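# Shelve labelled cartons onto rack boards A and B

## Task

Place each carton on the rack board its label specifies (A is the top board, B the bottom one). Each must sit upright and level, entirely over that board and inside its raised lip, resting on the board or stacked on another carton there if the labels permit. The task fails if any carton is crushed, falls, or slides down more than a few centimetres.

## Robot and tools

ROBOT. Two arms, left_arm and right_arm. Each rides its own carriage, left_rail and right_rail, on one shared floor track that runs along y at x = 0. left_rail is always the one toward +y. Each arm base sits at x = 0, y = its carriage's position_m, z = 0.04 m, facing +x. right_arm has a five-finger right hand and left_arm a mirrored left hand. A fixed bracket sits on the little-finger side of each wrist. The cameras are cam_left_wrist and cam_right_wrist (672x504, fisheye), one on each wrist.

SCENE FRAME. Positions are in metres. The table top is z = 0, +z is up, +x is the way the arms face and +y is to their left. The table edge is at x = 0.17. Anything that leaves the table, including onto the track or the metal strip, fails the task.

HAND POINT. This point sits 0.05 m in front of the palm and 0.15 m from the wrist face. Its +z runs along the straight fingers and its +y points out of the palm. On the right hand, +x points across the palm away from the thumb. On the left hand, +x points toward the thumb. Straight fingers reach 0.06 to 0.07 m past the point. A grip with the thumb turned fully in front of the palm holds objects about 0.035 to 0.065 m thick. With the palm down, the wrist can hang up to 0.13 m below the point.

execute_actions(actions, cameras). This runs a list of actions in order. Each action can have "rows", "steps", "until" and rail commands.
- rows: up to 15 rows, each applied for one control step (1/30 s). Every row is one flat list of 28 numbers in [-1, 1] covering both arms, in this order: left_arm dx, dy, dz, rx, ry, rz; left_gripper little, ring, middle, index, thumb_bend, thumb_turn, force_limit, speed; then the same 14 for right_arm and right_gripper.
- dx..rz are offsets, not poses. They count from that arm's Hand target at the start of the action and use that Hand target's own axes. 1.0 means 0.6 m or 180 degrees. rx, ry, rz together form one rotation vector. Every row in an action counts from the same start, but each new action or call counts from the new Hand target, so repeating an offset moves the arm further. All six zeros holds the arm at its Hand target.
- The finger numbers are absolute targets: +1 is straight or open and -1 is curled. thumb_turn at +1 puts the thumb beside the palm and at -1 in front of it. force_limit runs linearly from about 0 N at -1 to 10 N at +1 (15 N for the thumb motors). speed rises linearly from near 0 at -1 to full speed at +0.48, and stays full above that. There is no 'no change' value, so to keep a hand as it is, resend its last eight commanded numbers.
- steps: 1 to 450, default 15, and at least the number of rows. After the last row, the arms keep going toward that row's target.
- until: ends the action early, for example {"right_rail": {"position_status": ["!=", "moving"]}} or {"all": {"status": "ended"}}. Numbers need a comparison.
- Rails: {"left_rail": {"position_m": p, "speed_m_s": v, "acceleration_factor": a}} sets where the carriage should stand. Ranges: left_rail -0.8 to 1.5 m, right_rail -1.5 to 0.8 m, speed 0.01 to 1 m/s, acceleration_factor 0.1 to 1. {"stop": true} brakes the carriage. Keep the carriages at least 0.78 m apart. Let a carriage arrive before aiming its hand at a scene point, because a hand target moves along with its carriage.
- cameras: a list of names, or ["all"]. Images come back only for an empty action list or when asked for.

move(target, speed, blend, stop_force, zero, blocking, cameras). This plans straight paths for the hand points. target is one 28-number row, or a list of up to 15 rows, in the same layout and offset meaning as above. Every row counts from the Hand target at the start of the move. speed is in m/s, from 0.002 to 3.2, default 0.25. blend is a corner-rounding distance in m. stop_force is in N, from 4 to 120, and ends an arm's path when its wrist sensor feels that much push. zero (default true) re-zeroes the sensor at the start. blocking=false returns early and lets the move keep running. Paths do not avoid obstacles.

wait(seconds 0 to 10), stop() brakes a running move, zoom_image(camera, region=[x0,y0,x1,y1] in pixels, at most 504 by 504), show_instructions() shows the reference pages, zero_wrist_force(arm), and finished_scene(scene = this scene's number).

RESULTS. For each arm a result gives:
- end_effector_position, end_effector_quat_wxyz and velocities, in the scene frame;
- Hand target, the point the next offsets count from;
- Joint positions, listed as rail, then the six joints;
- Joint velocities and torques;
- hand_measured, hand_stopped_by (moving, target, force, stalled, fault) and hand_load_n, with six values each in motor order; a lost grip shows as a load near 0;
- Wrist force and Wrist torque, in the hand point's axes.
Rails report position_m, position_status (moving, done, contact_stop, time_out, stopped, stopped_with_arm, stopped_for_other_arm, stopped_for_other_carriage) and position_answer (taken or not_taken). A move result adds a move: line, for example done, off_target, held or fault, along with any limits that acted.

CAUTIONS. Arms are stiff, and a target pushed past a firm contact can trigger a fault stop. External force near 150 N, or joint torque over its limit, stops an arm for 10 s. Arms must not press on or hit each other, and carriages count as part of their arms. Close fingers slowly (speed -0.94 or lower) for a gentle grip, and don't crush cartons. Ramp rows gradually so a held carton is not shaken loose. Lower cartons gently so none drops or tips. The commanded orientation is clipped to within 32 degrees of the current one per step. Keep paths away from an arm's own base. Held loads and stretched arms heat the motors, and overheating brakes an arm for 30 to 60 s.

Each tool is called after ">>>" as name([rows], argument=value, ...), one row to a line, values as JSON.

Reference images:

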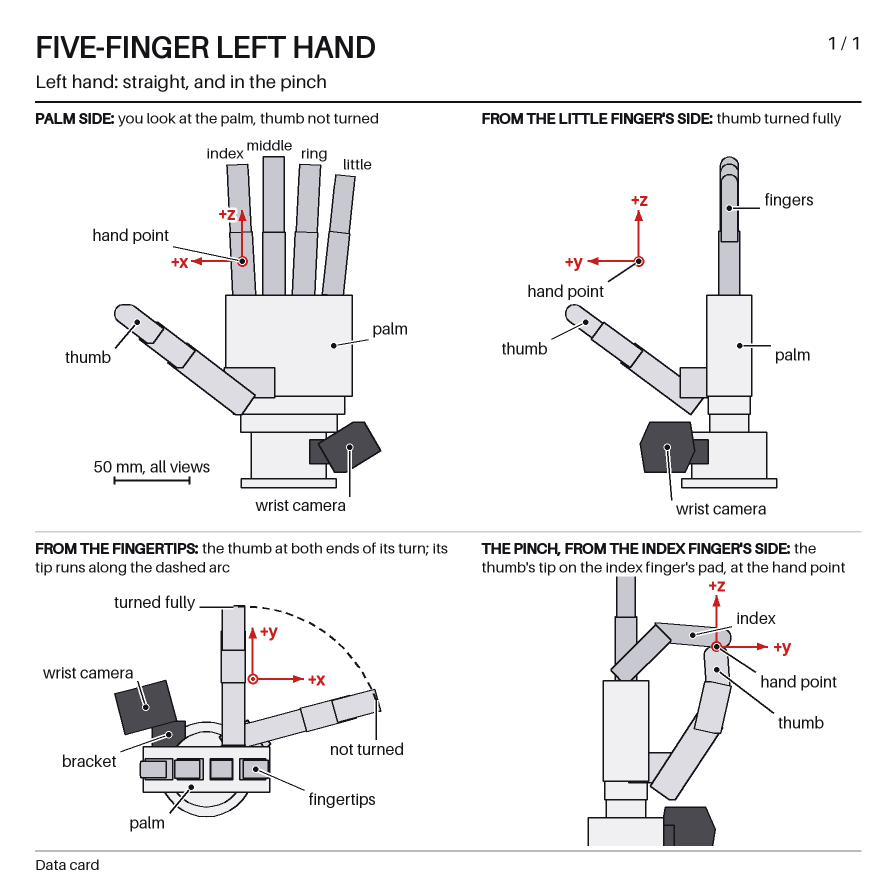

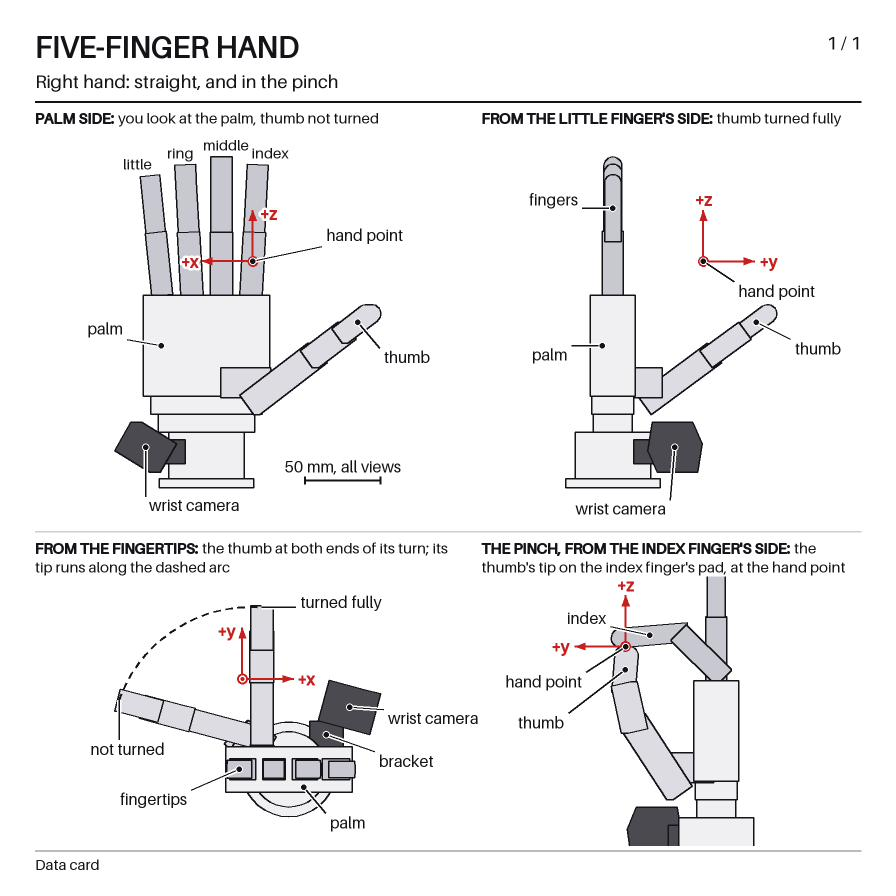

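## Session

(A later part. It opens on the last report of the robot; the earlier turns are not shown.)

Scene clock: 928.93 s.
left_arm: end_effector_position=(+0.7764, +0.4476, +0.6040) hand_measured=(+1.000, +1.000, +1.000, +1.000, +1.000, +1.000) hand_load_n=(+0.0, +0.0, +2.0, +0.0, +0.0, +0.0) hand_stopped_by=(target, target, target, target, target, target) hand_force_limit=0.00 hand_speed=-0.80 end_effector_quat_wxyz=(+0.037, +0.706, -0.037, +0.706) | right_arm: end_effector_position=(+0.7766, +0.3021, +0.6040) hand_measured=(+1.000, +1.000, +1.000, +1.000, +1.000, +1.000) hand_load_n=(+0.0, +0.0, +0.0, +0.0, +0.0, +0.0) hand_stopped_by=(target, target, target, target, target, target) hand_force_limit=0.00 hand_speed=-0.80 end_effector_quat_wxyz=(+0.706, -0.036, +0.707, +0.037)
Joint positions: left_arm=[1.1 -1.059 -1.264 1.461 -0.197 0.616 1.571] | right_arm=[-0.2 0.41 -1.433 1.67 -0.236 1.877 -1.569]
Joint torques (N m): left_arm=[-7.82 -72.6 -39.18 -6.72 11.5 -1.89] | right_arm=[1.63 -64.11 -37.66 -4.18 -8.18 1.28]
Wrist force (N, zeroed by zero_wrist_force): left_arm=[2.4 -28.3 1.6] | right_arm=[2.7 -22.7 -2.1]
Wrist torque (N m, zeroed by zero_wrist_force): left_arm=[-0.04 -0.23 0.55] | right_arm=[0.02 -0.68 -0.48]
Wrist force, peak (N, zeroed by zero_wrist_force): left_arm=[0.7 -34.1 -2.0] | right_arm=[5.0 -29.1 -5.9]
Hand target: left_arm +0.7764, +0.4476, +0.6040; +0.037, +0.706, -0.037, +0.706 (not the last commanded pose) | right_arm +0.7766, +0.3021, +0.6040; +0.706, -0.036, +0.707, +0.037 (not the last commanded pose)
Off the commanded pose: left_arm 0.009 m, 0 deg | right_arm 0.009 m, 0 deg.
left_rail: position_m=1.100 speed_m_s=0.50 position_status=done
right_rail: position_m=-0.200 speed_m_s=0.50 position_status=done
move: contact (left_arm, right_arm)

>>> move(target=[0.0005, 0.0021, -0.0199, 0, 0, 0, 1,1,1,1,1,1,0,-0.8, -0.0005, 0.0021, -0.0199, 0, 0, 0, 1,1,1,1,1,1,0,-0.8], speed=0.015)

>>> move([
  [0, -0.003, -0.0003, 0, 0, 0, 1,1,1,1,1,1,0,-0.8, 0, -0.003, -0.0003, 0, 0, 0, 1,1,1,1,1,1,0,-0.8],
  [0, -0.0497, -0.0052, 0, 0, 0, 1,1,1,1,1,1,0,-0.8, 0, -0.0497, -0.0052, 0, 0, 0, 1,1,1,1,1,1,0,-0.8],
], speed=[0.005, 0.04], cameras=["all"])

Scene clock: 939.87 s.
left_arm: end_effector_position=(+0.7645, +0.4476, +0.6043) hand_measured=(+1.000, +1.000, +1.000, +1.000, +1.000, +1.000) hand_load_n=(+0.0, +0.0, +2.0, +0.0, +0.0, -0.5) hand_stopped_by=(target, target, target, target, target, target) hand_force_limit=0.00 hand_speed=-0.80 end_effector_quat_wxyz=(+0.037, +0.706, -0.037, +0.706) | right_arm: end_effector_position=(+0.7647, +0.3022, +0.6043) hand_measured=(+1.000, +1.000, +1.000, +1.000, +1.000, +1.000) hand_load_n=(+0.0, +0.0, +0.5, +0.0, +0.0, +0.0) hand_stopped_by=(target, target, target, target, target, target) hand_force_limit=0.00 hand_speed=-0.80 end_effector_quat_wxyz=(+0.706, -0.036, +0.707, +0.037)
Joint positions: left_arm=[1.1 -1.073 -1.277 1.478 -0.201 0.602 1.571] | right_arm=[-0.2 0.418 -1.448 1.687 -0.238 1.885 -1.569]
Joint torques (N m): left_arm=[-43.89 -77.32 -44.06 -7.95 4.52 -2.21] | right_arm=[32.59 -71.69 -43.9 -6.46 -3.49 1.62]
Wrist force (N, zeroed by zero_wrist_force): left_arm=[-4.6 -27.3 -0.2] | right_arm=[10.9 -23.3 -3.9]
Wrist torque (N m, zeroed by zero_wrist_force): left_arm=[0.08 -0.20 0.24] | right_arm=[0.19 -0.87 -0.04]
Wrist force, peak (N, zeroed by zero_wrist_force): left_arm=[2.2 -28.9 1.1] | right_arm=[10.9 -23.3 -3.9]
Hand target: left_arm +0.7644, +0.4476, +0.6043; +0.037, +0.706, -0.037, +0.706 | right_arm +0.7646, +0.3022, +0.6043; +0.706, -0.036, +0.707, +0.037
Off the commanded pose: left_arm 0.000 m, 0 deg | right_arm 0.000 m, 0 deg.
left_rail: position_m=1.100 speed_m_s=0.50 position_status=done
right_rail: position_m=-0.200 speed_m_s=0.50 position_status=done
move: done

Scene clock: 941.50 s.
left_arm: end_effector_position=(+0.7644, +0.4774, +0.6043) hand_measured=(+1.000, +1.000, +1.000, +1.000, +1.000, +1.000) hand_load_n=(+0.0, +0.0, +0.0, +0.0, -0.5, +0.0) hand_stopped_by=(target, target, target, target, target, target) hand_force_limit=0.00 hand_speed=-0.80 end_effector_quat_wxyz=(+0.037, +0.706, -0.037, +0.706) | right_arm: end_effector_position=(+0.7646, +0.2723, +0.6042) hand_measured=(+1.000, +1.000, +1.000, +1.000, +1.000, +1.000) hand_load_n=(+0.0, +0.0, +0.0, +0.0, +0.0, +0.0) hand_stopped_by=(target, target, target, target, target, target) hand_force_limit=0.00 hand_speed=-0.80 end_effector_quat_wxyz=(+0.706, -0.036, +0.707, +0.037)
Joint positions: left_arm=[1.1 -1.053 -1.314 1.525 -0.212 0.621 1.571] | right_arm=[-0.2 0.373 -1.479 1.722 -0.241 1.841 -1.569]
Joint torques (N m): left_arm=[22.59 -74.7 -34.28 -4.57 3.67 0.12] | right_arm=[-20.52 -65.53 -38.72 -4.14 -3.22 -1.75]
Wrist force (N, zeroed by zero_wrist_force): left_arm=[2.7 -0.9 -0.2] | right_arm=[5.3 2.0 0.4]
Wrist torque (N m, zeroed by zero_wrist_force): left_arm=[-0.08 -0.40 0.10] | right_arm=[0.27 -0.75 0.46]
Wrist force, peak (N, zeroed by zero_wrist_force): left_arm=[-4.8 -27.4 -0.4] | right_arm=[11.1 -23.6 -3.7]
Hand target: left_arm +0.7644, +0.4775, +0.6043; +0.037, +0.706, -0.037, +0.706 | right_arm +0.7646, +0.2722, +0.6042; +0.706, -0.036, +0.707, +0.037
Off the commanded pose: left_arm 0.000 m, 0 deg | right_arm 0.000 m, 0 deg.
left_rail: position_m=1.100 speed_m_s=0.50 position_status=done
right_rail: position_m=-0.200 speed_m_s=0.50 position_status=done
move: done
camera_calibration:
cam_left_wrist: T_world_to_cam=[[0.10945, 0.970288, 0.215783, -0.675625], [-0.518374, -0.129511, 0.84529, -0.0490248], [0.848121, -0.204373, 0.488797, -0.73095], [0, 0, 0, 1]] pos_world=[0.668468, 0.499815, 0.544515]
cam_right_wrist: T_world_to_cam=[[-0.0810864, 0.975389, -0.205039, -0.0749581], [-0.493201, 0.1395, 0.858658, -0.17724], [0.866128, 0.170751, 0.469751, -0.875034], [0, 0, 0, 1]] pos_world=[0.664399, 0.247251, 0.547867]

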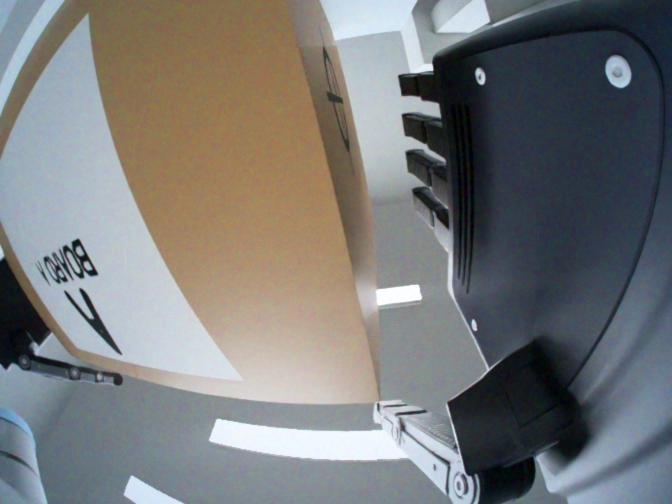

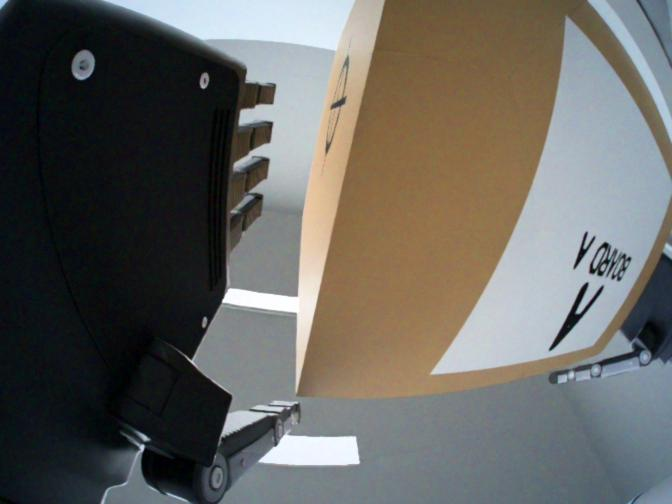

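>>> move(target=[0, 0.046, -0.4376, 0, 0, 0, 1,1,1,1,1,1,0,-0.8, 0, 0.0454, -0.4377, 0, 0, 0, 1,1,1,1,1,1,0,-0.8], speed=0.2)

>>> execute_actions([
  {"left_rail": {"position_m": 0.65}, "right_rail": {"position_m": -0.65}, "steps": 1},
  {"steps": 150, "until": {"all": {"status": "ended"}}},
], cameras=["all"])

Scene clock: 972.90 s.
left_arm: end_effector_position=(+0.5005, +0.4774, +0.6043) hand_measured=(+1.000, +1.000, +1.000, +1.000, +1.000, +1.000) hand_load_n=(+0.0, +0.0, +0.0, +0.0, +0.0, +0.0) hand_stopped_by=(target, target, target, target, target, target) hand_force_limit=0.00 hand_speed=-0.80 end_effector_quat_wxyz=(+0.037, +0.706, -0.037, +0.706) | right_arm: end_effector_position=(+0.5007, +0.2721, +0.6046) hand_measured=(+1.000, +1.000, +1.000, +1.000, +1.000, +1.000) hand_load_n=(+0.0, +0.0, +0.0, +0.0, +0.0, +0.0) hand_stopped_by=(target, target, target, target, target, target) hand_force_limit=0.00 hand_speed=-0.80 end_effector_quat_wxyz=(+0.706, -0.036, +0.707, +0.037)
Joint positions: left_arm=[1.1 -1.449 -1.561 1.808 -0.248 0.226 1.571] | right_arm=[-0.2 0.617 -1.799 2.017 -0.217 2.085 -1.568]
Joint torques (N m): left_arm=[-21.32 -54.93 -33.33 -3.98 -3.96 3.18] | right_arm=[13.16 -36.59 -36.77 0.82 2.91 2.95]
Wrist force (N, zeroed by zero_wrist_force): left_arm=[3.2 -1.1 -0.5] | right_arm=[5.4 2.2 0.9]
Wrist torque (N m, zeroed by zero_wrist_force): left_arm=[-0.14 -0.51 0.08] | right_arm=[0.26 -0.87 0.39]
Wrist force, peak (N, zeroed by zero_wrist_force): left_arm=[3.3 -1.6 -0.3] | right_arm=[5.8 2.5 1.2]
Hand target: left_arm +0.5004, +0.4774, +0.6043; +0.037, +0.706, -0.037, +0.706 | right_arm +0.5006, +0.2721, +0.6046; +0.706, -0.036, +0.707, +0.037
Off the commanded pose: left_arm 0.000 m, 0 deg | right_arm 0.000 m, 0 deg.
left_rail: position_m=1.100 speed_m_s=0.50 position_status=done
right_rail: position_m=-0.200 speed_m_s=0.50 position_status=done
move: done

Scene clock: 974.83 s.
left_arm: end_effector_position=(+0.5003, +0.3417, +0.6043) hand_measured=(+1.000, +1.000, +1.000, +1.000, +1.000, +1.000) hand_load_n=(+0.0, +0.0, +0.0, +0.0, +0.0, -0.5) hand_stopped_by=(target, target, target, target, target, target) hand_force_limit=0.00 hand_speed=-0.80 end_effector_quat_wxyz=(+0.037, +0.706, -0.037, +0.706) | right_arm: end_effector_position=(+0.5005, -0.1779, +0.6046) hand_measured=(+1.000, +1.000, +1.000, +1.000, +1.000, +1.000) hand_load_n=(+0.0, +0.0, +0.0, +0.0, +0.0, +0.0) hand_stopped_by=(target, target, target, target, target, target) hand_force_limit=0.00 hand_speed=-0.80 end_effector_quat_wxyz=(+0.706, -0.036, +0.707, +0.037)
Joint positions: left_arm=[0.964 -1.449 -1.561 1.808 -0.248 0.226 1.571] | right_arm=[-0.65 0.617 -1.799 2.017 -0.217 2.085 -1.568]
Joint torques (N m): left_arm=[22.93 -32.42 -39.01 1.39 -2.64 3.2] | right_arm=[8.59 -23.07 -42.25 -1.68 1.51 2.88]
Wrist force (N, zeroed by zero_wrist_force): left_arm=[3.2 -1.1 -0.7] | right_arm=[5.4 2.1 1.0]
Wrist torque (N m, zeroed by zero_wrist_force): left_arm=[-0.13 -0.50 0.07] | right_arm=[0.24 -0.88 0.38]
Wrist force, peak (N, zeroed by zero_wrist_force): left_arm=[3.2 -2.2 -0.4] | right_arm=[5.3 4.0 0.8]
Hand target: left_arm +0.5004, +0.3417, +0.6043; +0.037, +0.706, -0.037, +0.706 | right_arm +0.5006, -0.1779, +0.6046; +0.706, -0.036, +0.707, +0.037
Off the commanded pose: left_arm 0.000 m, 0 deg | right_arm 0.000 m, 0 deg.
left_rail: position_m=0.964 speed_m_s=0.50 position_status=stopped_for_other_arm position_answer=taken
right_rail: position_m=-0.650 speed_m_s=0.50 position_status=done
camera_calibration:
cam_left_wrist: T_world_to_cam=[[0.10945, 0.970288, 0.215783, -0.515149], [-0.518374, -0.129511, 0.84529, -0.203489], [0.848121, -0.204373, 0.488797, -0.534674], [0, 0, 0, 1]] pos_world=[0.404368, 0.364215, 0.544515]
cam_right_wrist: T_world_to_cam=[[-0.0811226, 0.975359, -0.205169, 0.342819], [-0.49322, 0.139593, 0.858631, -0.244958], [0.866114, 0.170848, 0.469742, -0.569679], [0, 0, 0, 1]] pos_world=[0.400399, -0.202849, 0.548267]

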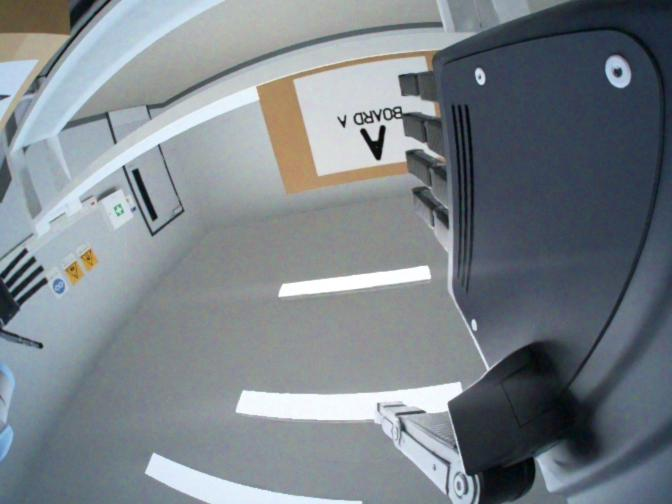

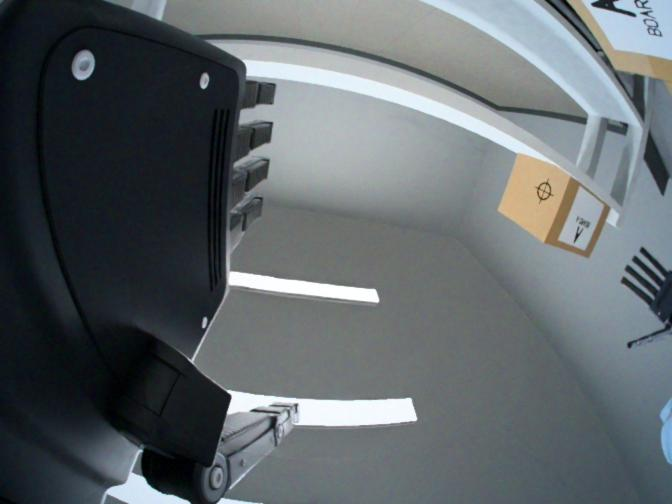

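>>> execute_actions([
  {"left_rail": {"position_m": 0.65}, "steps": 1},
  {"steps": 150, "until": {"all": {"status": "ended"}}},
])

Scene clock: 980.83 s.
left_arm: end_effector_position=(+0.5004, +0.0274, +0.6043) hand_measured=(+1.000, +1.000, +1.000, +1.000, +1.000, +1.000) hand_load_n=(+0.0, +0.0, +0.0, +0.0, +0.0, +0.0) hand_stopped_by=(target, target, target, target, target, target) hand_force_limit=0.00 hand_speed=-0.80 end_effector_quat_wxyz=(+0.037, +0.706, -0.037, +0.706) | right_arm: end_effector_position=(+0.5006, -0.1779, +0.6046) hand_measured=(+1.000, +1.000, +1.000, +1.000, +1.000, +1.000) hand_load_n=(+0.0, +0.0, +0.0, -0.5, +0.0, -0.5) hand_stopped_by=(target, target, target, target, target, target) hand_force_limit=0.00 hand_speed=-0.80 end_effector_quat_wxyz=(+0.706, -0.036, +0.707, +0.037)
Joint positions: left_arm=[0.65 -1.449 -1.561 1.808 -0.248 0.226 1.571] | right_arm=[-0.65 0.617 -1.799 2.017 -0.217 2.085 -1.568]
Joint torques (N m): left_arm=[1.99 -45.51 -42.19 1.24 -0.62 2.33] | right_arm=[-4.82 -14.71 -55.23 -3.87 -1.85 2.48]
Wrist force (N, zeroed by zero_wrist_force): left_arm=[3.0 -1.3 -0.4] | right_arm=[5.4 2.1 0.9]
Wrist torque (N m, zeroed by zero_wrist_force): left_arm=[-0.17 -0.47 0.08] | right_arm=[0.24 -0.88 0.39]
Wrist force, peak (N, zeroed by zero_wrist_force): left_arm=[3.2 -2.4 -0.8] | right_arm=[5.7 2.6 0.9]
Hand target: left_arm +0.5004, +0.0274, +0.6043; +0.037, +0.706, -0.037, +0.706 | right_arm +0.5006, -0.1779, +0.6046; +0.706, -0.036, +0.707, +0.037
Off the commanded pose: left_arm 0.000 m, 0 deg | right_arm 0.000 m, 0 deg.
left_rail: position_m=0.650 speed_m_s=0.50 position_status=done
right_rail: position_m=-0.650 speed_m_s=0.50 position_status=done

>>> move([
  [-0.02, -0.1733, -0.0563, -0.0389, 0, 0, 1,1,1,1,1,1,0,-0.8, 0.02, 0.115, -0.077, 0.0389, 0, 0, 1,1,1,1,1,1,0,-0.8],
  [-0.4772, -0.1733, -0.0563, -0.0389, 0, 0, 1,1,1,1,1,1,0,-0.8, 0.4777, 0.115, -0.077, 0.0389, 0, 0, 1,1,1,1,1,1,0,-0.8],
], speed=0.15, blend=0.01, cameras=["all"])

Scene clock: 991.70 s.
left_arm: end_effector_position=(+0.4775, +0.1343, +0.3180) hand_measured=(+1.000, +1.000, +1.000, +1.000, +1.000, +1.000) hand_load_n=(+0.0, +0.0, +0.0, +0.0, +0.0, +0.0) hand_stopped_by=(target, target, target, target, target, target) hand_force_limit=0.00 hand_speed=-0.80 end_effector_quat_wxyz=(+0.080, +0.703, -0.080, +0.703) | right_arm: end_effector_position=(+0.4470, -0.1135, +0.3182) hand_measured=(+1.000, +1.000, +1.000, +1.000, +1.000, +1.000) hand_load_n=(+0.0, +0.0, +0.0, +0.0, +0.0, +0.0) hand_stopped_by=(target, target, target, target, target, target) hand_force_limit=0.00 hand_speed=-0.80 end_effector_quat_wxyz=(+0.707, +0.007, +0.708, -0.006)
Joint positions: left_arm=[0.65 -1.434 -1.501 2.339 -0.838 0.363 1.571] | right_arm=[-0.65 0.869 -1.417 2.238 -0.82 2.459 -1.567]
Joint torques (N m): left_arm=[22.15 -21.96 -20.97 -4.32 3.49 2.98] | right_arm=[-9.74 -35.95 -22.37 -3.87 -1 -2.6]
Wrist force (N, zeroed by zero_wrist_force): left_arm=[2.2 -1.5 -0.9] | right_arm=[5.3 1.7 0.9]
Wrist torque (N m, zeroed by zero_wrist_force): left_arm=[-0.16 -0.35 -0.03] | right_arm=[0.22 -0.73 0.36]
Wrist force, peak (N, zeroed by zero_wrist_force): left_arm=[3.1 -2.0 -0.8] | right_arm=[6.4 2.3 0.9]
Hand target: left_arm +0.4776, +0.1343, +0.3179; +0.080, +0.703, -0.080, +0.703 | right_arm +0.4471, -0.1135, +0.3182; +0.707, +0.007, +0.708, -0.006
Off the commanded pose: left_arm 0.000 m, 0 deg | right_arm 0.000 m, 0 deg.
left_rail: position_m=0.650 speed_m_s=0.50 position_status=done
right_rail: position_m=-0.650 speed_m_s=0.50 position_status=done
move: done
camera_calibration:
cam_left_wrist: T_world_to_cam=[[0.22697, 0.949673, 0.215885, -0.302915], [-0.530327, -0.0654038, 0.845266, -0.00306467], [0.816846, -0.30634, 0.488793, -0.389182], [0, 0, 0, 1]] pos_world=[0.385029, 0.168248, 0.258214]
cam_right_wrist: T_world_to_cam=[[0.0383019, 0.97795, -0.205298, 0.163973], [-0.472355, 0.198765, 0.858704, -0.0370168], [0.880576, 0.0640837, 0.469553, -0.418308], [0, 0, 0, 1]] pos_world=[0.344586, -0.126193, 0.261867]

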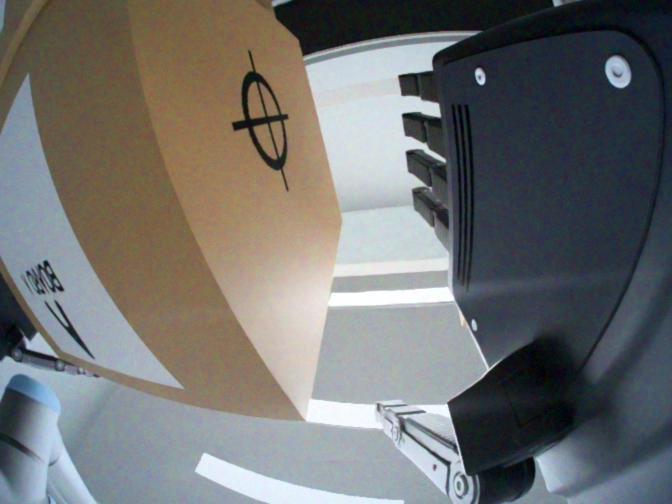

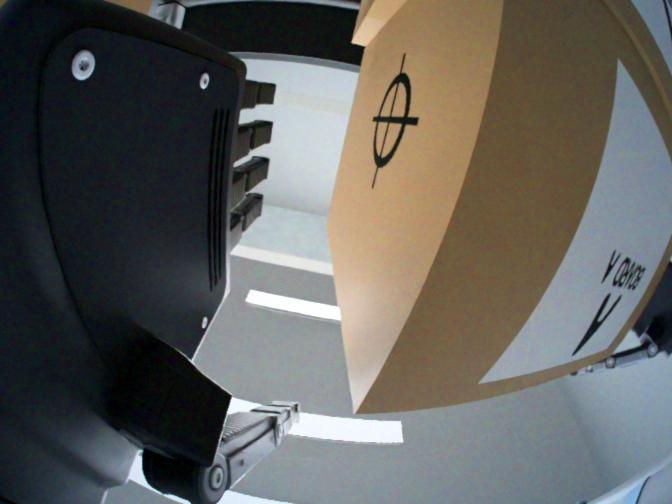

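>>> move(target=[0, 0.0755, -0.0013, 0, 0, 0, 1,1,1,1,1,1,0,-0.8, 0, 0.0656, -0.0023, 0, 0, 0, 1,1,1,1,1,1,0,-0.8], speed=0.08)

>>> zero_wrist_force(arm="left_arm")

>>> zero_wrist_force(arm="right_arm")

>>> move(target=[0, 0.0332, 0.0035, 0, 0, 0, 1,1,1,1,1,1,0,-0.8, 0, 0.0332, 0.0035, 0, 0, 0, 1,1,1,1,1,1,0,-0.8], speed=0.012, stop_force=6)

>>> move(target=[0, 0.015, 0.0016, 0, 0, 0, 1,1,1,1,1,1,0,-0.8, 0, 0.015, 0.0016, 0, 0, 0, 1,1,1,1,1,1,0,-0.8], speed=0.006, stop_force=25, cameras=["all"])

Scene clock: 1034.47 s.
left_arm: end_effector_position=(+0.4667, +0.0904, +0.3179) hand_measured=(+1.000, +1.000, +1.000, +1.000, +1.000, +1.000) hand_load_n=(+0.0, +0.0, +0.0, +0.0, +0.0, +0.0) hand_stopped_by=(target, target, target, target, target, target) hand_force_limit=0.00 hand_speed=-0.80 end_effector_quat_wxyz=(+0.080, +0.703, -0.080, +0.703) | right_arm: end_effector_position=(+0.4464, -0.0742, +0.3182) hand_measured=(+1.000, +1.000, +1.000, +1.000, +1.000, +1.000) hand_load_n=(+0.0, +0.0, +0.0, +0.0, +0.0, +0.0) hand_stopped_by=(target, target, target, target, target, target) hand_force_limit=0.00 hand_speed=-0.80 end_effector_quat_wxyz=(+0.707, +0.007, +0.708, -0.006)
Joint positions: left_arm=[0.65 -1.47 -1.448 2.278 -0.83 0.327 1.571] | right_arm=[-0.65 0.919 -1.362 2.169 -0.804 2.509 -1.567]
Joint torques (N m): left_arm=[-20.96 -27.07 -37.19 1.88 -3.72 -2.75] | right_arm=[13.01 -36.89 -42.14 0.88 2.53 1.94]
Wrist force (N, zeroed by zero_wrist_force): left_arm=[2.2 -1.3 -0.4] | right_arm=[5.4 1.5 0.8]
Wrist torque (N m, zeroed by zero_wrist_force): left_arm=[-0.13 -0.31 0.04] | right_arm=[0.22 -0.83 0.36]
Wrist force, peak (N, zeroed by zero_wrist_force): left_arm=[2.1 -2.2 -1.0] | right_arm=[5.9 1.7 1.0]
Hand target: left_arm +0.4666, +0.0903, +0.3179; +0.080, +0.703, -0.080, +0.703 | right_arm +0.4464, -0.0741, +0.3182; +0.707, +0.007, +0.708, -0.006
Off the commanded pose: left_arm 0.000 m, 0 deg | right_arm 0.000 m, 0 deg.
left_rail: position_m=0.650 speed_m_s=0.50 position_status=done
right_rail: position_m=-0.650 speed_m_s=0.50 position_status=done
move: done

Wrist force sensor zeroed.

Wrist force sensor zeroed.

Scene clock: 1036.73 s.
left_arm: end_effector_position=(+0.4654, +0.0804, +0.3179) hand_measured=(+1.000, +1.000, +1.000, +1.000, +1.000, +1.000) hand_load_n=(+0.0, +0.0, +1.0, +0.0, +0.0, +0.0) hand_stopped_by=(target, target, target, target, target, target) hand_force_limit=0.00 hand_speed=-0.80 end_effector_quat_wxyz=(+0.080, +0.703, -0.080, +0.703) | right_arm: end_effector_position=(+0.4477, -0.0641, +0.3183) hand_measured=(+1.000, +1.000, +1.000, +1.000, +1.000, +1.000) hand_load_n=(+0.0, +0.0, +0.0, +0.0, +0.0, +0.0) hand_stopped_by=(target, target, target, target, target, target) hand_force_limit=0.00 hand_speed=-0.80 end_effector_quat_wxyz=(+0.707, +0.007, +0.708, -0.006)
Joint positions: left_arm=[0.65 -1.474 -1.435 2.262 -0.828 0.322 1.571] | right_arm=[-0.65 0.929 -1.348 2.15 -0.799 2.518 -1.567]
Joint torques (N m): left_arm=[14.93 -51.38 -24 -4.4 5.17 -1.99] | right_arm=[-12.67 -60.49 -25.38 -3.15 -2.58 1.56]
Wrist force (N, zeroed by zero_wrist_force): left_arm=[1.7 -8.6 2.2] | right_arm=[-2.6 -6.5 -1.4]
Wrist torque (N m, zeroed by zero_wrist_force): left_arm=[0.11 0.13 0.24] | right_arm=[0.03 0.09 -0.32]
Wrist force, peak (N, zeroed by zero_wrist_force): left_arm=[6.5 -22.5 -1.6] | right_arm=[-7.4 -22.6 -5.0]
Hand target: left_arm +0.4655, +0.0804, +0.3179; +0.080, +0.703, -0.080, +0.703 (not the last commanded pose) | right_arm +0.4477, -0.0641, +0.3183; +0.707, +0.007, +0.708, -0.006 (not the last commanded pose)
Off the commanded pose: left_arm 0.010 m, 0 deg | right_arm 0.010 m, 0 deg.
left_rail: position_m=0.650 speed_m_s=0.50 position_status=done
right_rail: position_m=-0.650 speed_m_s=0.50 position_status=done
move: contact (left_arm, right_arm)

Scene clock: 1038.13 s.
left_arm: end_effector_position=(+0.4655, +0.0799, +0.3179) hand_measured=(+1.000, +1.000, +1.000, +1.000, +1.000, +1.000) hand_load_n=(+0.0, +0.0, +1.5, +0.0, +0.0, +0.0) hand_stopped_by=(target, target, target, target, target, target) hand_force_limit=0.00 hand_speed=-0.80 end_effector_quat_wxyz=(+0.080, +0.703, -0.080, +0.703) | right_arm: end_effector_position=(+0.4478, -0.0635, +0.3182) hand_measured=(+1.000, +1.000, +1.000, +1.000, +1.000, +1.000) hand_load_n=(+0.0, +0.0, +0.5, +0.0, -0.5, +0.0) hand_stopped_by=(target, target, target, target, target, target) hand_force_limit=0.00 hand_speed=-0.80 end_effector_quat_wxyz=(+0.707, +0.007, +0.708, -0.006)
Joint positions: left_arm=[0.65 -1.475 -1.434 2.261 -0.828 0.322 1.571] | right_arm=[-0.65 0.929 -1.347 2.149 -0.799 2.519 -1.567]
Joint torques (N m): left_arm=[-3.28 -47.86 -34.13 -6.63 12 -1.72] | right_arm=[-4.95 -55.16 -36.67 -5.43 -9.56 0.97]
Wrist force (N, zeroed by zero_wrist_force): left_arm=[6.1 -30.9 -3.5] | right_arm=[-11.9 -37.6 -8.9]
Wrist torque (N m, zeroed by zero_wrist_force): left_arm=[0.03 -0.12 0.93] | right_arm=[0.03 0.36 -1.64]
Wrist force, peak (N, zeroed by zero_wrist_force): left_arm=[9.9 -40.4 -8.1] | right_arm=[-11.0 -40.2 -9.3]
Hand target: left_arm +0.4655, +0.0799, +0.3179; +0.080, +0.703, -0.080, +0.703 (not the last commanded pose) | right_arm +0.4478, -0.0635, +0.3182; +0.707, +0.007, +0.708, -0.006 (not the last commanded pose)
Off the commanded pose: left_arm 0.009 m, 0 deg | right_arm 0.008 m, 0 deg.
left_rail: position_m=0.650 speed_m_s=0.50 position_status=done
right_rail: position_m=-0.650 speed_m_s=0.50 position_status=done
move: contact (left_arm, right_arm)
camera_calibration:
cam_left_wrist: T_world_to_cam=[[0.226541, 0.949784, 0.215847, -0.248371], [-0.530304, -0.0656068, 0.845265, -0.0129712], [0.81698, -0.305951, 0.488812, -0.396145], [0, 0, 0, 1]] pos_world=[0.37303, 0.113847, 0.258215]
cam_right_wrist: T_world_to_cam=[[0.0386546, 0.977929, -0.205331, 0.114852], [-0.472294, 0.198964, 0.858692, -0.0466854], [0.880593, 0.0637845, 0.469561, -0.422301], [0, 0, 0, 1]] pos_world=[0.345387, -0.076092, 0.261967]

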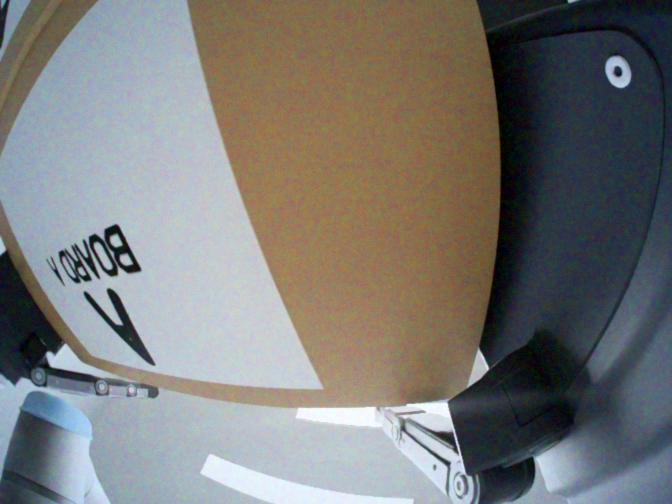

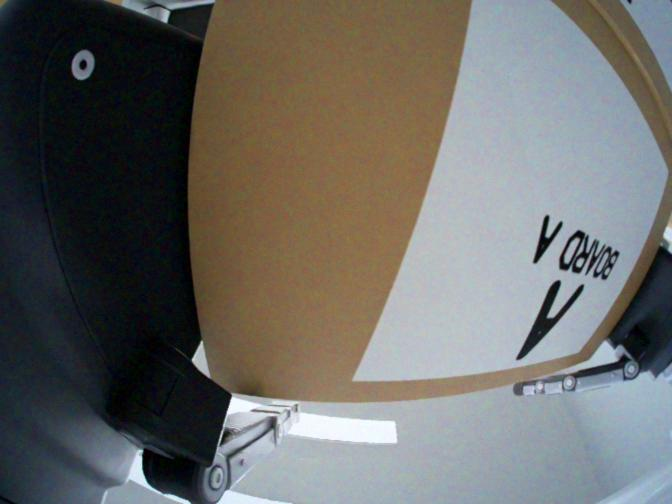

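>>> move(target=[0.0167, 0, 0, 0, 0, 0, 1,1,1,1,1,1,0,-0.8, -0.0167, 0, 0, 0, 0, 0, 1,1,1,1,1,1,0,-0.8], speed=0.02, cameras=["all"])

Scene clock: 1041.97 s.
left_arm: end_effector_position=(+0.4655, +0.0799, +0.3278) hand_measured=(+1.000, +1.000, +1.000, +1.000, +1.000, +1.000) hand_load_n=(+0.0, +0.0, +1.5, +0.0, +0.0, +0.0) hand_stopped_by=(target, target, target, target, target, target) hand_force_limit=0.00 hand_speed=-0.80 end_effector_quat_wxyz=(+0.080, +0.703, -0.080, +0.703) | right_arm: end_effector_position=(+0.4479, -0.0635, +0.3282) hand_measured=(+1.000, +1.000, +1.000, +1.000, +1.000, +1.000) hand_load_n=(+0.0, +0.0, +0.5, +0.0, +0.0, +0.0) hand_stopped_by=(target, target, target, target, target, target) hand_force_limit=0.00 hand_speed=-0.80 end_effector_quat_wxyz=(+0.707, +0.007, +0.708, -0.006)
Joint positions: left_arm=[0.65 -1.475 -1.449 2.254 -0.806 0.322 1.571] | right_arm=[-0.65 0.929 -1.361 2.142 -0.779 2.519 -1.567]
Joint torques (N m): left_arm=[1.03 -53.11 -56.57 -1.95 9.01 -1.83] | right_arm=[-6.61 -68.98 -65.11 -3.83 -10.02 -0.38]
Wrist force (N, zeroed by zero_wrist_force): left_arm=[-6.8 -31.1 -1.5] | right_arm=[10.4 -29.4 -4.9]
Wrist torque (N m, zeroed by zero_wrist_force): left_arm=[-0.04 -0.06 0.34] | right_arm=[0.03 -0.13 -0.20]
Wrist force, peak (N, zeroed by zero_wrist_force): left_arm=[-6.7 -31.3 -1.6] | right_arm=[-11.9 -37.9 -9.2]
Hand target: left_arm +0.4655, +0.0799, +0.3279; +0.080, +0.703, -0.080, +0.703 | right_arm +0.4479, -0.0635, +0.3283; +0.707, +0.007, +0.708, -0.006
Off the commanded pose: left_arm 0.000 m, 0 deg | right_arm 0.000 m, 0 deg.
left_rail: position_m=0.650 speed_m_s=0.50 position_status=done
right_rail: position_m=-0.650 speed_m_s=0.50 position_status=done
move: done
camera_calibration:
cam_left_wrist: T_world_to_cam=[[0.226467, 0.949775, 0.215964, -0.250511], [-0.530335, -0.0657388, 0.845236, -0.0213044], [0.816981, -0.305951, 0.488811, -0.400984], [0, 0, 0, 1]] pos_world=[0.37303, 0.113847, 0.268114]
cam_right_wrist: T_world_to_cam=[[0.0387407, 0.977935, -0.205285, 0.116843], [-0.472277, 0.198965, 0.858701, -0.055195], [0.880599, 0.0636848, 0.469564, -0.42696], [0, 0, 0, 1]] pos_world=[0.345387, -0.0760918, 0.271867]

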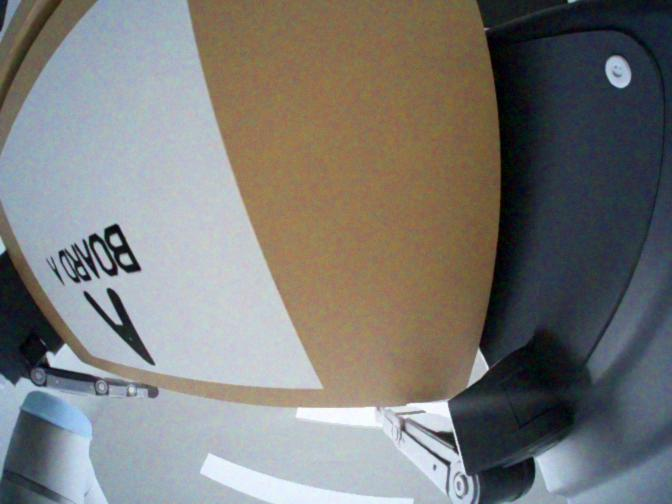

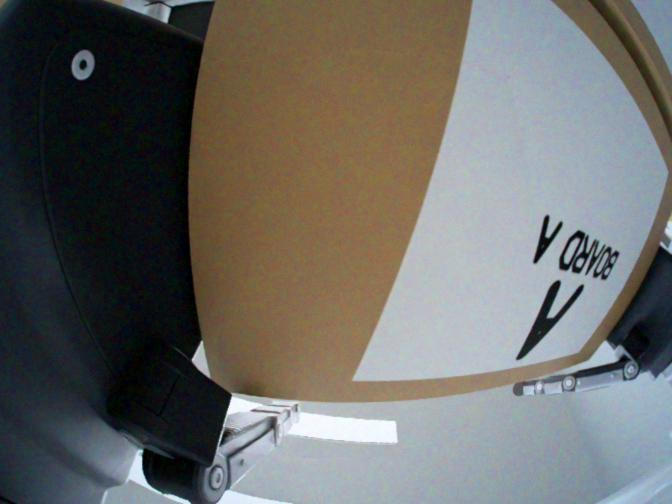

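>>> move(target=[0.2667, 0, 0, 0, 0, 0, 1,1,1,1,1,1,0,-0.8, -0.2667, 0.0004, 0, 0, 0, 0, 1,1,1,1,1,1,0,-0.8], speed=0.08)

>>> move(target=[0.2783, 0, 0, 0, 0, 0, 1,1,1,1,1,1,0,-0.8, -0.2783, 0.0004, 0, 0, 0, 0, 1,1,1,1,1,1,0,-0.8], speed=0.08)

Scene clock: 1057.13 s.
left_arm: end_effector_position=(+0.4655, +0.0800, +0.4879) hand_measured=(+1.000, +1.000, +1.000, +1.000, +1.000, +1.000) hand_load_n=(+0.0, +0.0, +2.0, +0.0, -0.5, +0.0) hand_stopped_by=(target, target, target, target, target, target) hand_force_limit=0.00 hand_speed=-0.80 end_effector_quat_wxyz=(+0.080, +0.703, -0.080, +0.703) | right_arm: end_effector_position=(+0.4481, -0.0636, +0.4882) hand_measured=(+1.000, +1.000, +1.000, +1.000, +1.000, +1.000) hand_load_n=(+0.0, +0.0, +0.5, +0.0, +0.0, +0.0) hand_stopped_by=(target, target, target, target, target, target) hand_force_limit=0.00 hand_speed=-0.80 end_effector_quat_wxyz=(+0.707, +0.007, +0.708, -0.006)
Joint positions: left_arm=[0.65 -1.474 -1.638 2.1 -0.463 0.322 1.571] | right_arm=[-0.65 0.929 -1.534 1.998 -0.461 2.519 -1.567]
Joint torques (N m): left_arm=[-40.14 -42.59 -61.13 -1.73 5.63 -3.27] | right_arm=[-4.83 -55.01 -68.78 -3.17 -7.5 2.59]
Wrist force (N, zeroed by zero_wrist_force): left_arm=[-7.3 -32.2 -0.8] | right_arm=[10.6 -29.7 -5.6]
Wrist torque (N m, zeroed by zero_wrist_force): left_arm=[0.06 -0.09 0.52] | right_arm=[0.06 -0.24 -0.25]
Wrist force, peak (N, zeroed by zero_wrist_force): left_arm=[-7.3 -32.2 -0.8] | right_arm=[10.6 -29.7 -5.6]
Hand target: left_arm +0.4655, +0.0799, +0.4880; +0.080, +0.703, -0.080, +0.703 | right_arm +0.4481, -0.0636, +0.4883; +0.707, +0.007, +0.708, -0.006
Off the commanded pose: left_arm 0.000 m, 0 deg | right_arm 0.000 m, 0 deg.
left_rail: position_m=0.650 speed_m_s=0.50 position_status=done
right_rail: position_m=-0.650 speed_m_s=0.50 position_status=done
move: done

Scene clock: 1059.77 s.
left_arm: end_effector_position=(+0.4655, +0.0800, +0.6549) hand_measured=(+1.000, +1.000, +1.000, +1.000, +1.000, +1.000) hand_load_n=(+0.0, +0.0, +2.0, +0.0, -0.5, +0.0) hand_stopped_by=(target, target, target, target, target, target) hand_force_limit=0.00 hand_speed=-0.80 end_effector_quat_wxyz=(+0.080, +0.703, -0.080, +0.703) | right_arm: end_effector_position=(+0.4483, -0.0636, +0.6552) hand_measured=(+1.000, +1.000, +1.000, +1.000, +1.000, +1.000) hand_load_n=(+0.0, +0.0, +0.0, +0.0, +0.0, -0.5) hand_stopped_by=(target, target, target, target, target, target) hand_force_limit=0.00 hand_speed=-0.80 end_effector_quat_wxyz=(+0.707, +0.007, +0.708, -0.006)
Joint positions: left_arm=[0.65 -1.475 -1.727 1.871 -0.145 0.322 1.571] | right_arm=[-0.65 0.929 -1.622 1.776 -0.152 2.518 -1.567]
Joint torques (N m): left_arm=[-41.57 -13.77 -62.07 -2.81 8.03 -2.82] | right_arm=[-0.88 -41.37 -68.88 -3.93 -6.84 2.72]
Wrist force (N, zeroed by zero_wrist_force): left_arm=[-7.6 -39.3 0.2] | right_arm=[10.7 -36.5 -7.7]
Wrist torque (N m, zeroed by zero_wrist_force): left_arm=[0.08 -0.10 0.80] | right_arm=[-0.09 -0.32 -0.38]
Wrist force, peak (N, zeroed by zero_wrist_force): left_arm=[-7.6 -39.3 0.2] | right_arm=[10.7 -36.5 -7.7]
Hand target: left_arm +0.4655, +0.0800, +0.6549; +0.080, +0.703, -0.080, +0.703 | right_arm +0.4483, -0.0636, +0.6553; +0.707, +0.007, +0.708, -0.006
Off the commanded pose: left_arm 0.000 m, 0 deg | right_arm 0.000 m, 0 deg.
left_rail: position_m=0.650 speed_m_s=0.50 position_status=done
right_rail: position_m=-0.650 speed_m_s=0.50 position_status=done
move: done

>>> move(target=[0, -0.0321, 0.156, 0.0197, 0, 0, 1,1,1,1,1,1,0,-0.8, 0, -0.002, 0.1742, -0.0197, 0, 0, 1,1,1,1,1,1,0,-0.8], speed=0.05)

Scene clock: 1073.47 s.
left_arm: end_effector_position=(+0.5609, +0.0778, +0.6549) hand_measured=(+1.000, +1.000, +1.000, +1.000, +1.000, +1.000) hand_load_n=(+0.0, +0.0, +2.0, +0.5, +0.0, +0.0) hand_stopped_by=(target, target, target, target, target, target) hand_force_limit=0.00 hand_speed=-0.80 end_effector_quat_wxyz=(+0.058, +0.705, -0.058, +0.705) | right_arm: end_effector_position=(+0.5527, -0.0668, +0.6551) hand_measured=(+1.000, +1.000, +1.000, +1.000, +1.000, +1.000) hand_load_n=(+0.0, +0.0, +0.0, +0.0, +0.0, +0.0) hand_stopped_by=(target, target, target, target, target, target) hand_force_limit=0.00 hand_speed=-0.80 end_effector_quat_wxyz=(+0.706, -0.014, +0.707, +0.016)
Joint positions: left_arm=[0.65 -1.307 -1.622 1.778 -0.156 0.428 1.571] | right_arm=[-0.65 0.757 -1.576 1.733 -0.155 2.285 -1.568]
Joint torques (N m): left_arm=[-2.79 -15.59 -61.92 -8.13 14.04 -2.78] | right_arm=[-0.06 -28.85 -69.49 -6.99 -10.18 -2.83]
Wrist force (N, zeroed by zero_wrist_force): left_arm=[-6.8 -35.0 0.4] | right_arm=[10.1 -32.8 -7.7]
Wrist torque (N m, zeroed by zero_wrist_force): left_arm=[0.07 -0.19 0.63] | right_arm=[-0.18 -0.20 -0.26]
Wrist force, peak (N, zeroed by zero_wrist_force): left_arm=[-7.4 -41.0 0.0] | right_arm=[11.4 -38.8 -8.7]
Hand target: left_arm +0.5610, +0.0778, +0.6549; +0.058, +0.705, -0.058, +0.705 | right_arm +0.5528, -0.0668, +0.6551; +0.706, -0.015, +0.707, +0.016
Off the commanded pose: left_arm 0.000 m, 0 deg | right_arm 0.000 m, 0 deg.
left_rail: position_m=0.650 speed_m_s=0.50 position_status=done
right_rail: position_m=-0.650 speed_m_s=0.50 position_status=done
move: done

>>> move(target=[0, -0.0228, 0.1638, 0.0197, 0, 0, 1,1,1,1,1,1,0,-0.8, 0, -0.0124, 0.1796, -0.0197, 0, 0, 1,1,1,1,1,1,0,-0.8], speed=0.05, cameras=["all"])

Scene clock: 1084.73 s.
left_arm: end_effector_position=(+0.6601, +0.0753, +0.6549) hand_measured=(+1.000, +1.000, +1.000, +1.000, +1.000, +1.000) hand_load_n=(+0.0, +0.0, +2.0, +0.0, +0.0, +0.0) hand_stopped_by=(target, target, target, target, target, target) hand_force_limit=0.00 hand_speed=-0.80 end_effector_quat_wxyz=(+0.036, +0.706, -0.036, +0.706) | right_arm: end_effector_position=(+0.6607, -0.0696, +0.6549) hand_measured=(+1.000, +1.000, +1.000, +1.000, +1.000, +1.000) hand_load_n=(+0.0, +0.0, +0.0, +0.0, +0.0, +0.0) hand_stopped_by=(target, target, target, target, target, target) hand_force_limit=0.00 hand_speed=-0.80 end_effector_quat_wxyz=(+0.706, -0.036, +0.707, +0.038)
Joint positions: left_arm=[0.65 -1.163 -1.503 1.657 -0.155 0.51 1.571] | right_arm=[-0.65 0.61 -1.495 1.649 -0.152 2.076 -1.568]
Joint torques (N m): left_arm=[-5.8 -26.47 -62.31 -3.18 14.28 -2.19] | right_arm=[-0.66 -39.05 -69.23 -4.16 -11.91 -2.36]
Wrist force (N, zeroed by zero_wrist_force): left_arm=[-7.6 -38.2 -0.2] | right_arm=[9.6 -35.6 -7.9]
Wrist torque (N m, zeroed by zero_wrist_force): left_arm=[-0.09 -0.07 0.76] | right_arm=[-0.21 -0.08 -0.36]
Wrist force, peak (N, zeroed by zero_wrist_force): left_arm=[-7.6 -38.2 -0.2] | right_arm=[9.6 -35.6 -7.9]
Hand target: left_arm +0.6602, +0.0753, +0.6549; +0.036, +0.706, -0.036, +0.706 | right_arm +0.6608, -0.0696, +0.6549; +0.706, -0.036, +0.707, +0.038
Off the commanded pose: left_arm 0.000 m, 0 deg | right_arm 0.000 m, 0 deg.
left_rail: position_m=0.650 speed_m_s=0.50 position_status=done
right_rail: position_m=-0.650 speed_m_s=0.50 position_status=done
move: done
camera_calibration:
cam_left_wrist: T_world_to_cam=[[0.107554, 0.970479, 0.215878, -0.283806], [-0.518129, -0.130604, 0.845272, -0.198068], [0.848513, -0.202765, 0.488786, -0.749869], [0, 0, 0, 1]] pos_world=[0.564173, 0.0975118, 0.595215]
cam_right_wrist: T_world_to_cam=[[-0.0821776, 0.975285, -0.205102, 0.261267], [-0.49337, 0.139, 0.858641, -0.224288], [0.865929, 0.171752, 0.469753, -0.750389], [0, 0, 0, 1]] pos_world=[0.560597, -0.0947521, 0.598667]

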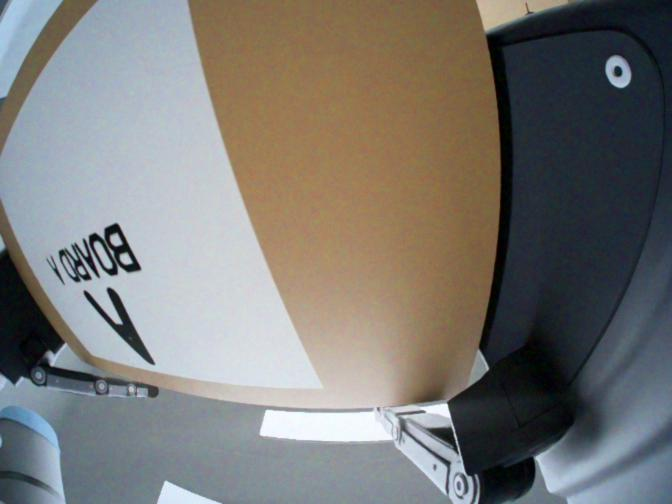

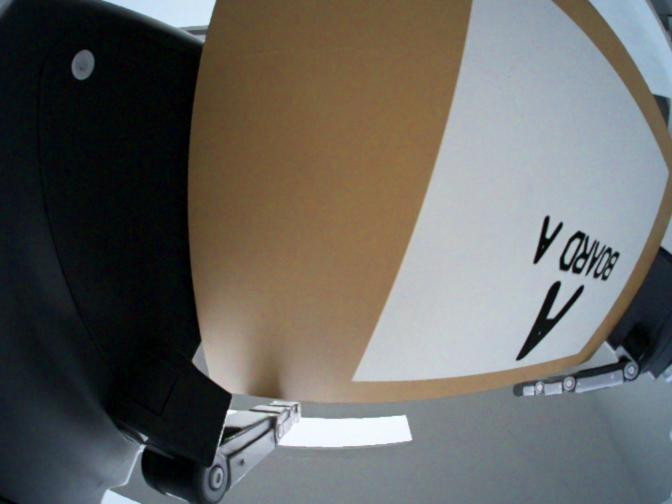

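>>> move(target=[0, -0.0129, 0.1722, 0, 0, 0, 1,1,1,1,1,1,0,-0.8, 0, -0.0227, 0.1712, 0, 0, 0, 1,1,1,1,1,1,0,-0.8], speed=0.06)

>>> move(target=[-0.1083, 0, 0, 0, 0, 0, 1,1,1,1,1,1,0,-0.8, 0.1083, 0, 0, 0, 0, 0, 1,1,1,1,1,1,0,-0.8], speed=0.015, stop_force=8)

Scene clock: 1094.47 s.
left_arm: end_effector_position=(+0.7637, +0.0725, +0.6549) hand_measured=(+1.000, +1.000, +1.000, +1.000, +1.000, +1.000) hand_load_n=(+0.0, +0.0, +2.0, +0.0, +0.0, +0.0) hand_stopped_by=(target, target, target, target, target, target) hand_force_limit=0.00 hand_speed=-0.80 end_effector_quat_wxyz=(+0.036, +0.706, -0.036, +0.706) | right_arm: end_effector_position=(+0.7642, -0.0725, +0.6548) hand_measured=(+1.000, +1.000, +1.000, +1.000, +1.000, +1.000) hand_load_n=(+0.0, +0.0, +0.0, +0.0, +0.0, +0.0) hand_stopped_by=(target, target, target, target, target, target) hand_force_limit=0.00 hand_speed=-0.80 end_effector_quat_wxyz=(+0.706, -0.036, +0.707, +0.038)
Joint positions: left_arm=[0.65 -1.022 -1.382 1.519 -0.138 0.651 1.571] | right_arm=[-0.65 0.52 -1.381 1.519 -0.136 1.986 -1.568]
Joint torques (N m): left_arm=[-11.73 -39.69 -62.67 -3.28 14.84 -1.96] | right_arm=[8.26 -48.19 -69.72 -3.79 -11.85 -2.03]
Wrist force (N, zeroed by zero_wrist_force): left_arm=[-7.5 -38.3 -0.2] | right_arm=[9.5 -36.3 -6.9]
Wrist torque (N m, zeroed by zero_wrist_force): left_arm=[0.00 -0.10 0.80] | right_arm=[-0.35 -0.08 -0.37]
Wrist force, peak (N, zeroed by zero_wrist_force): left_arm=[-7.9 -40.3 -1.1] | right_arm=[9.3 -37.9 -8.5]
Hand target: left_arm +0.7638, +0.0724, +0.6550; +0.036, +0.706, -0.036, +0.706 | right_arm +0.7644, -0.0724, +0.6548; +0.706, -0.036, +0.707, +0.038
Off the commanded pose: left_arm 0.000 m, 0 deg | right_arm 0.000 m, 0 deg.
left_rail: position_m=0.650 speed_m_s=0.50 position_status=done
right_rail: position_m=-0.650 speed_m_s=0.50 position_status=done
move: done

Scene clock: 1099.43 s.
left_arm: end_effector_position=(+0.7638, +0.0724, +0.6034) hand_measured=(+1.000, +1.000, +1.000, +1.000, +1.000, +1.000) hand_load_n=(+0.0, +0.0, +2.0, +0.0, +0.0, +0.0) hand_stopped_by=(target, target, target, target, target, target) hand_force_limit=0.00 hand_speed=-0.80 end_effector_quat_wxyz=(+0.036, +0.706, -0.036, +0.706) | right_arm: end_effector_position=(+0.7643, -0.0723, +0.6036) hand_measured=(+1.000, +1.000, +1.000, +1.000, +1.000, +1.000) hand_load_n=(+0.0, +0.0, +0.0, +0.0, +0.0, +0.0) hand_stopped_by=(target, target, target, target, target, target) hand_force_limit=0.00 hand_speed=-0.80 end_effector_quat_wxyz=(+0.706, -0.036, +0.707, +0.038)
Joint positions: left_arm=[0.65 -1.022 -1.366 1.592 -0.226 0.651 1.571] | right_arm=[-0.65 0.52 -1.366 1.591 -0.224 1.986 -1.568]
Joint torques (N m): left_arm=[-23.09 -64.84 -62.68 -4.06 14.72 -0.36] | right_arm=[36.29 -63.7 -61.3 -3.43 -11.89 1]
Wrist force (N, zeroed by zero_wrist_force): left_arm=[-6.4 -39.4 -0.5] | right_arm=[0.8 -39.9 -5.8]
Wrist torque (N m, zeroed by zero_wrist_force): left_arm=[0.03 -0.11 0.68] | right_arm=[-0.41 0.21 -1.11]
Wrist force, peak (N, zeroed by zero_wrist_force): left_arm=[3.3 -44.9 1.6] | right_arm=[0.3 -40.9 -5.6]
Hand target: left_arm +0.7638, +0.0724, +0.6034; +0.036, +0.706, -0.036, +0.706 (not the last commanded pose) | right_arm +0.7643, -0.0723, +0.6036; +0.706, -0.036, +0.707, +0.038 (not the last commanded pose)
Off the commanded pose: left_arm 0.013 m, 0 deg | right_arm 0.014 m, 0 deg.
left_rail: position_m=0.650 speed_m_s=0.50 position_status=done
right_rail: position_m=-0.650 speed_m_s=0.50 position_status=done
move: contact (left_arm, right_arm)


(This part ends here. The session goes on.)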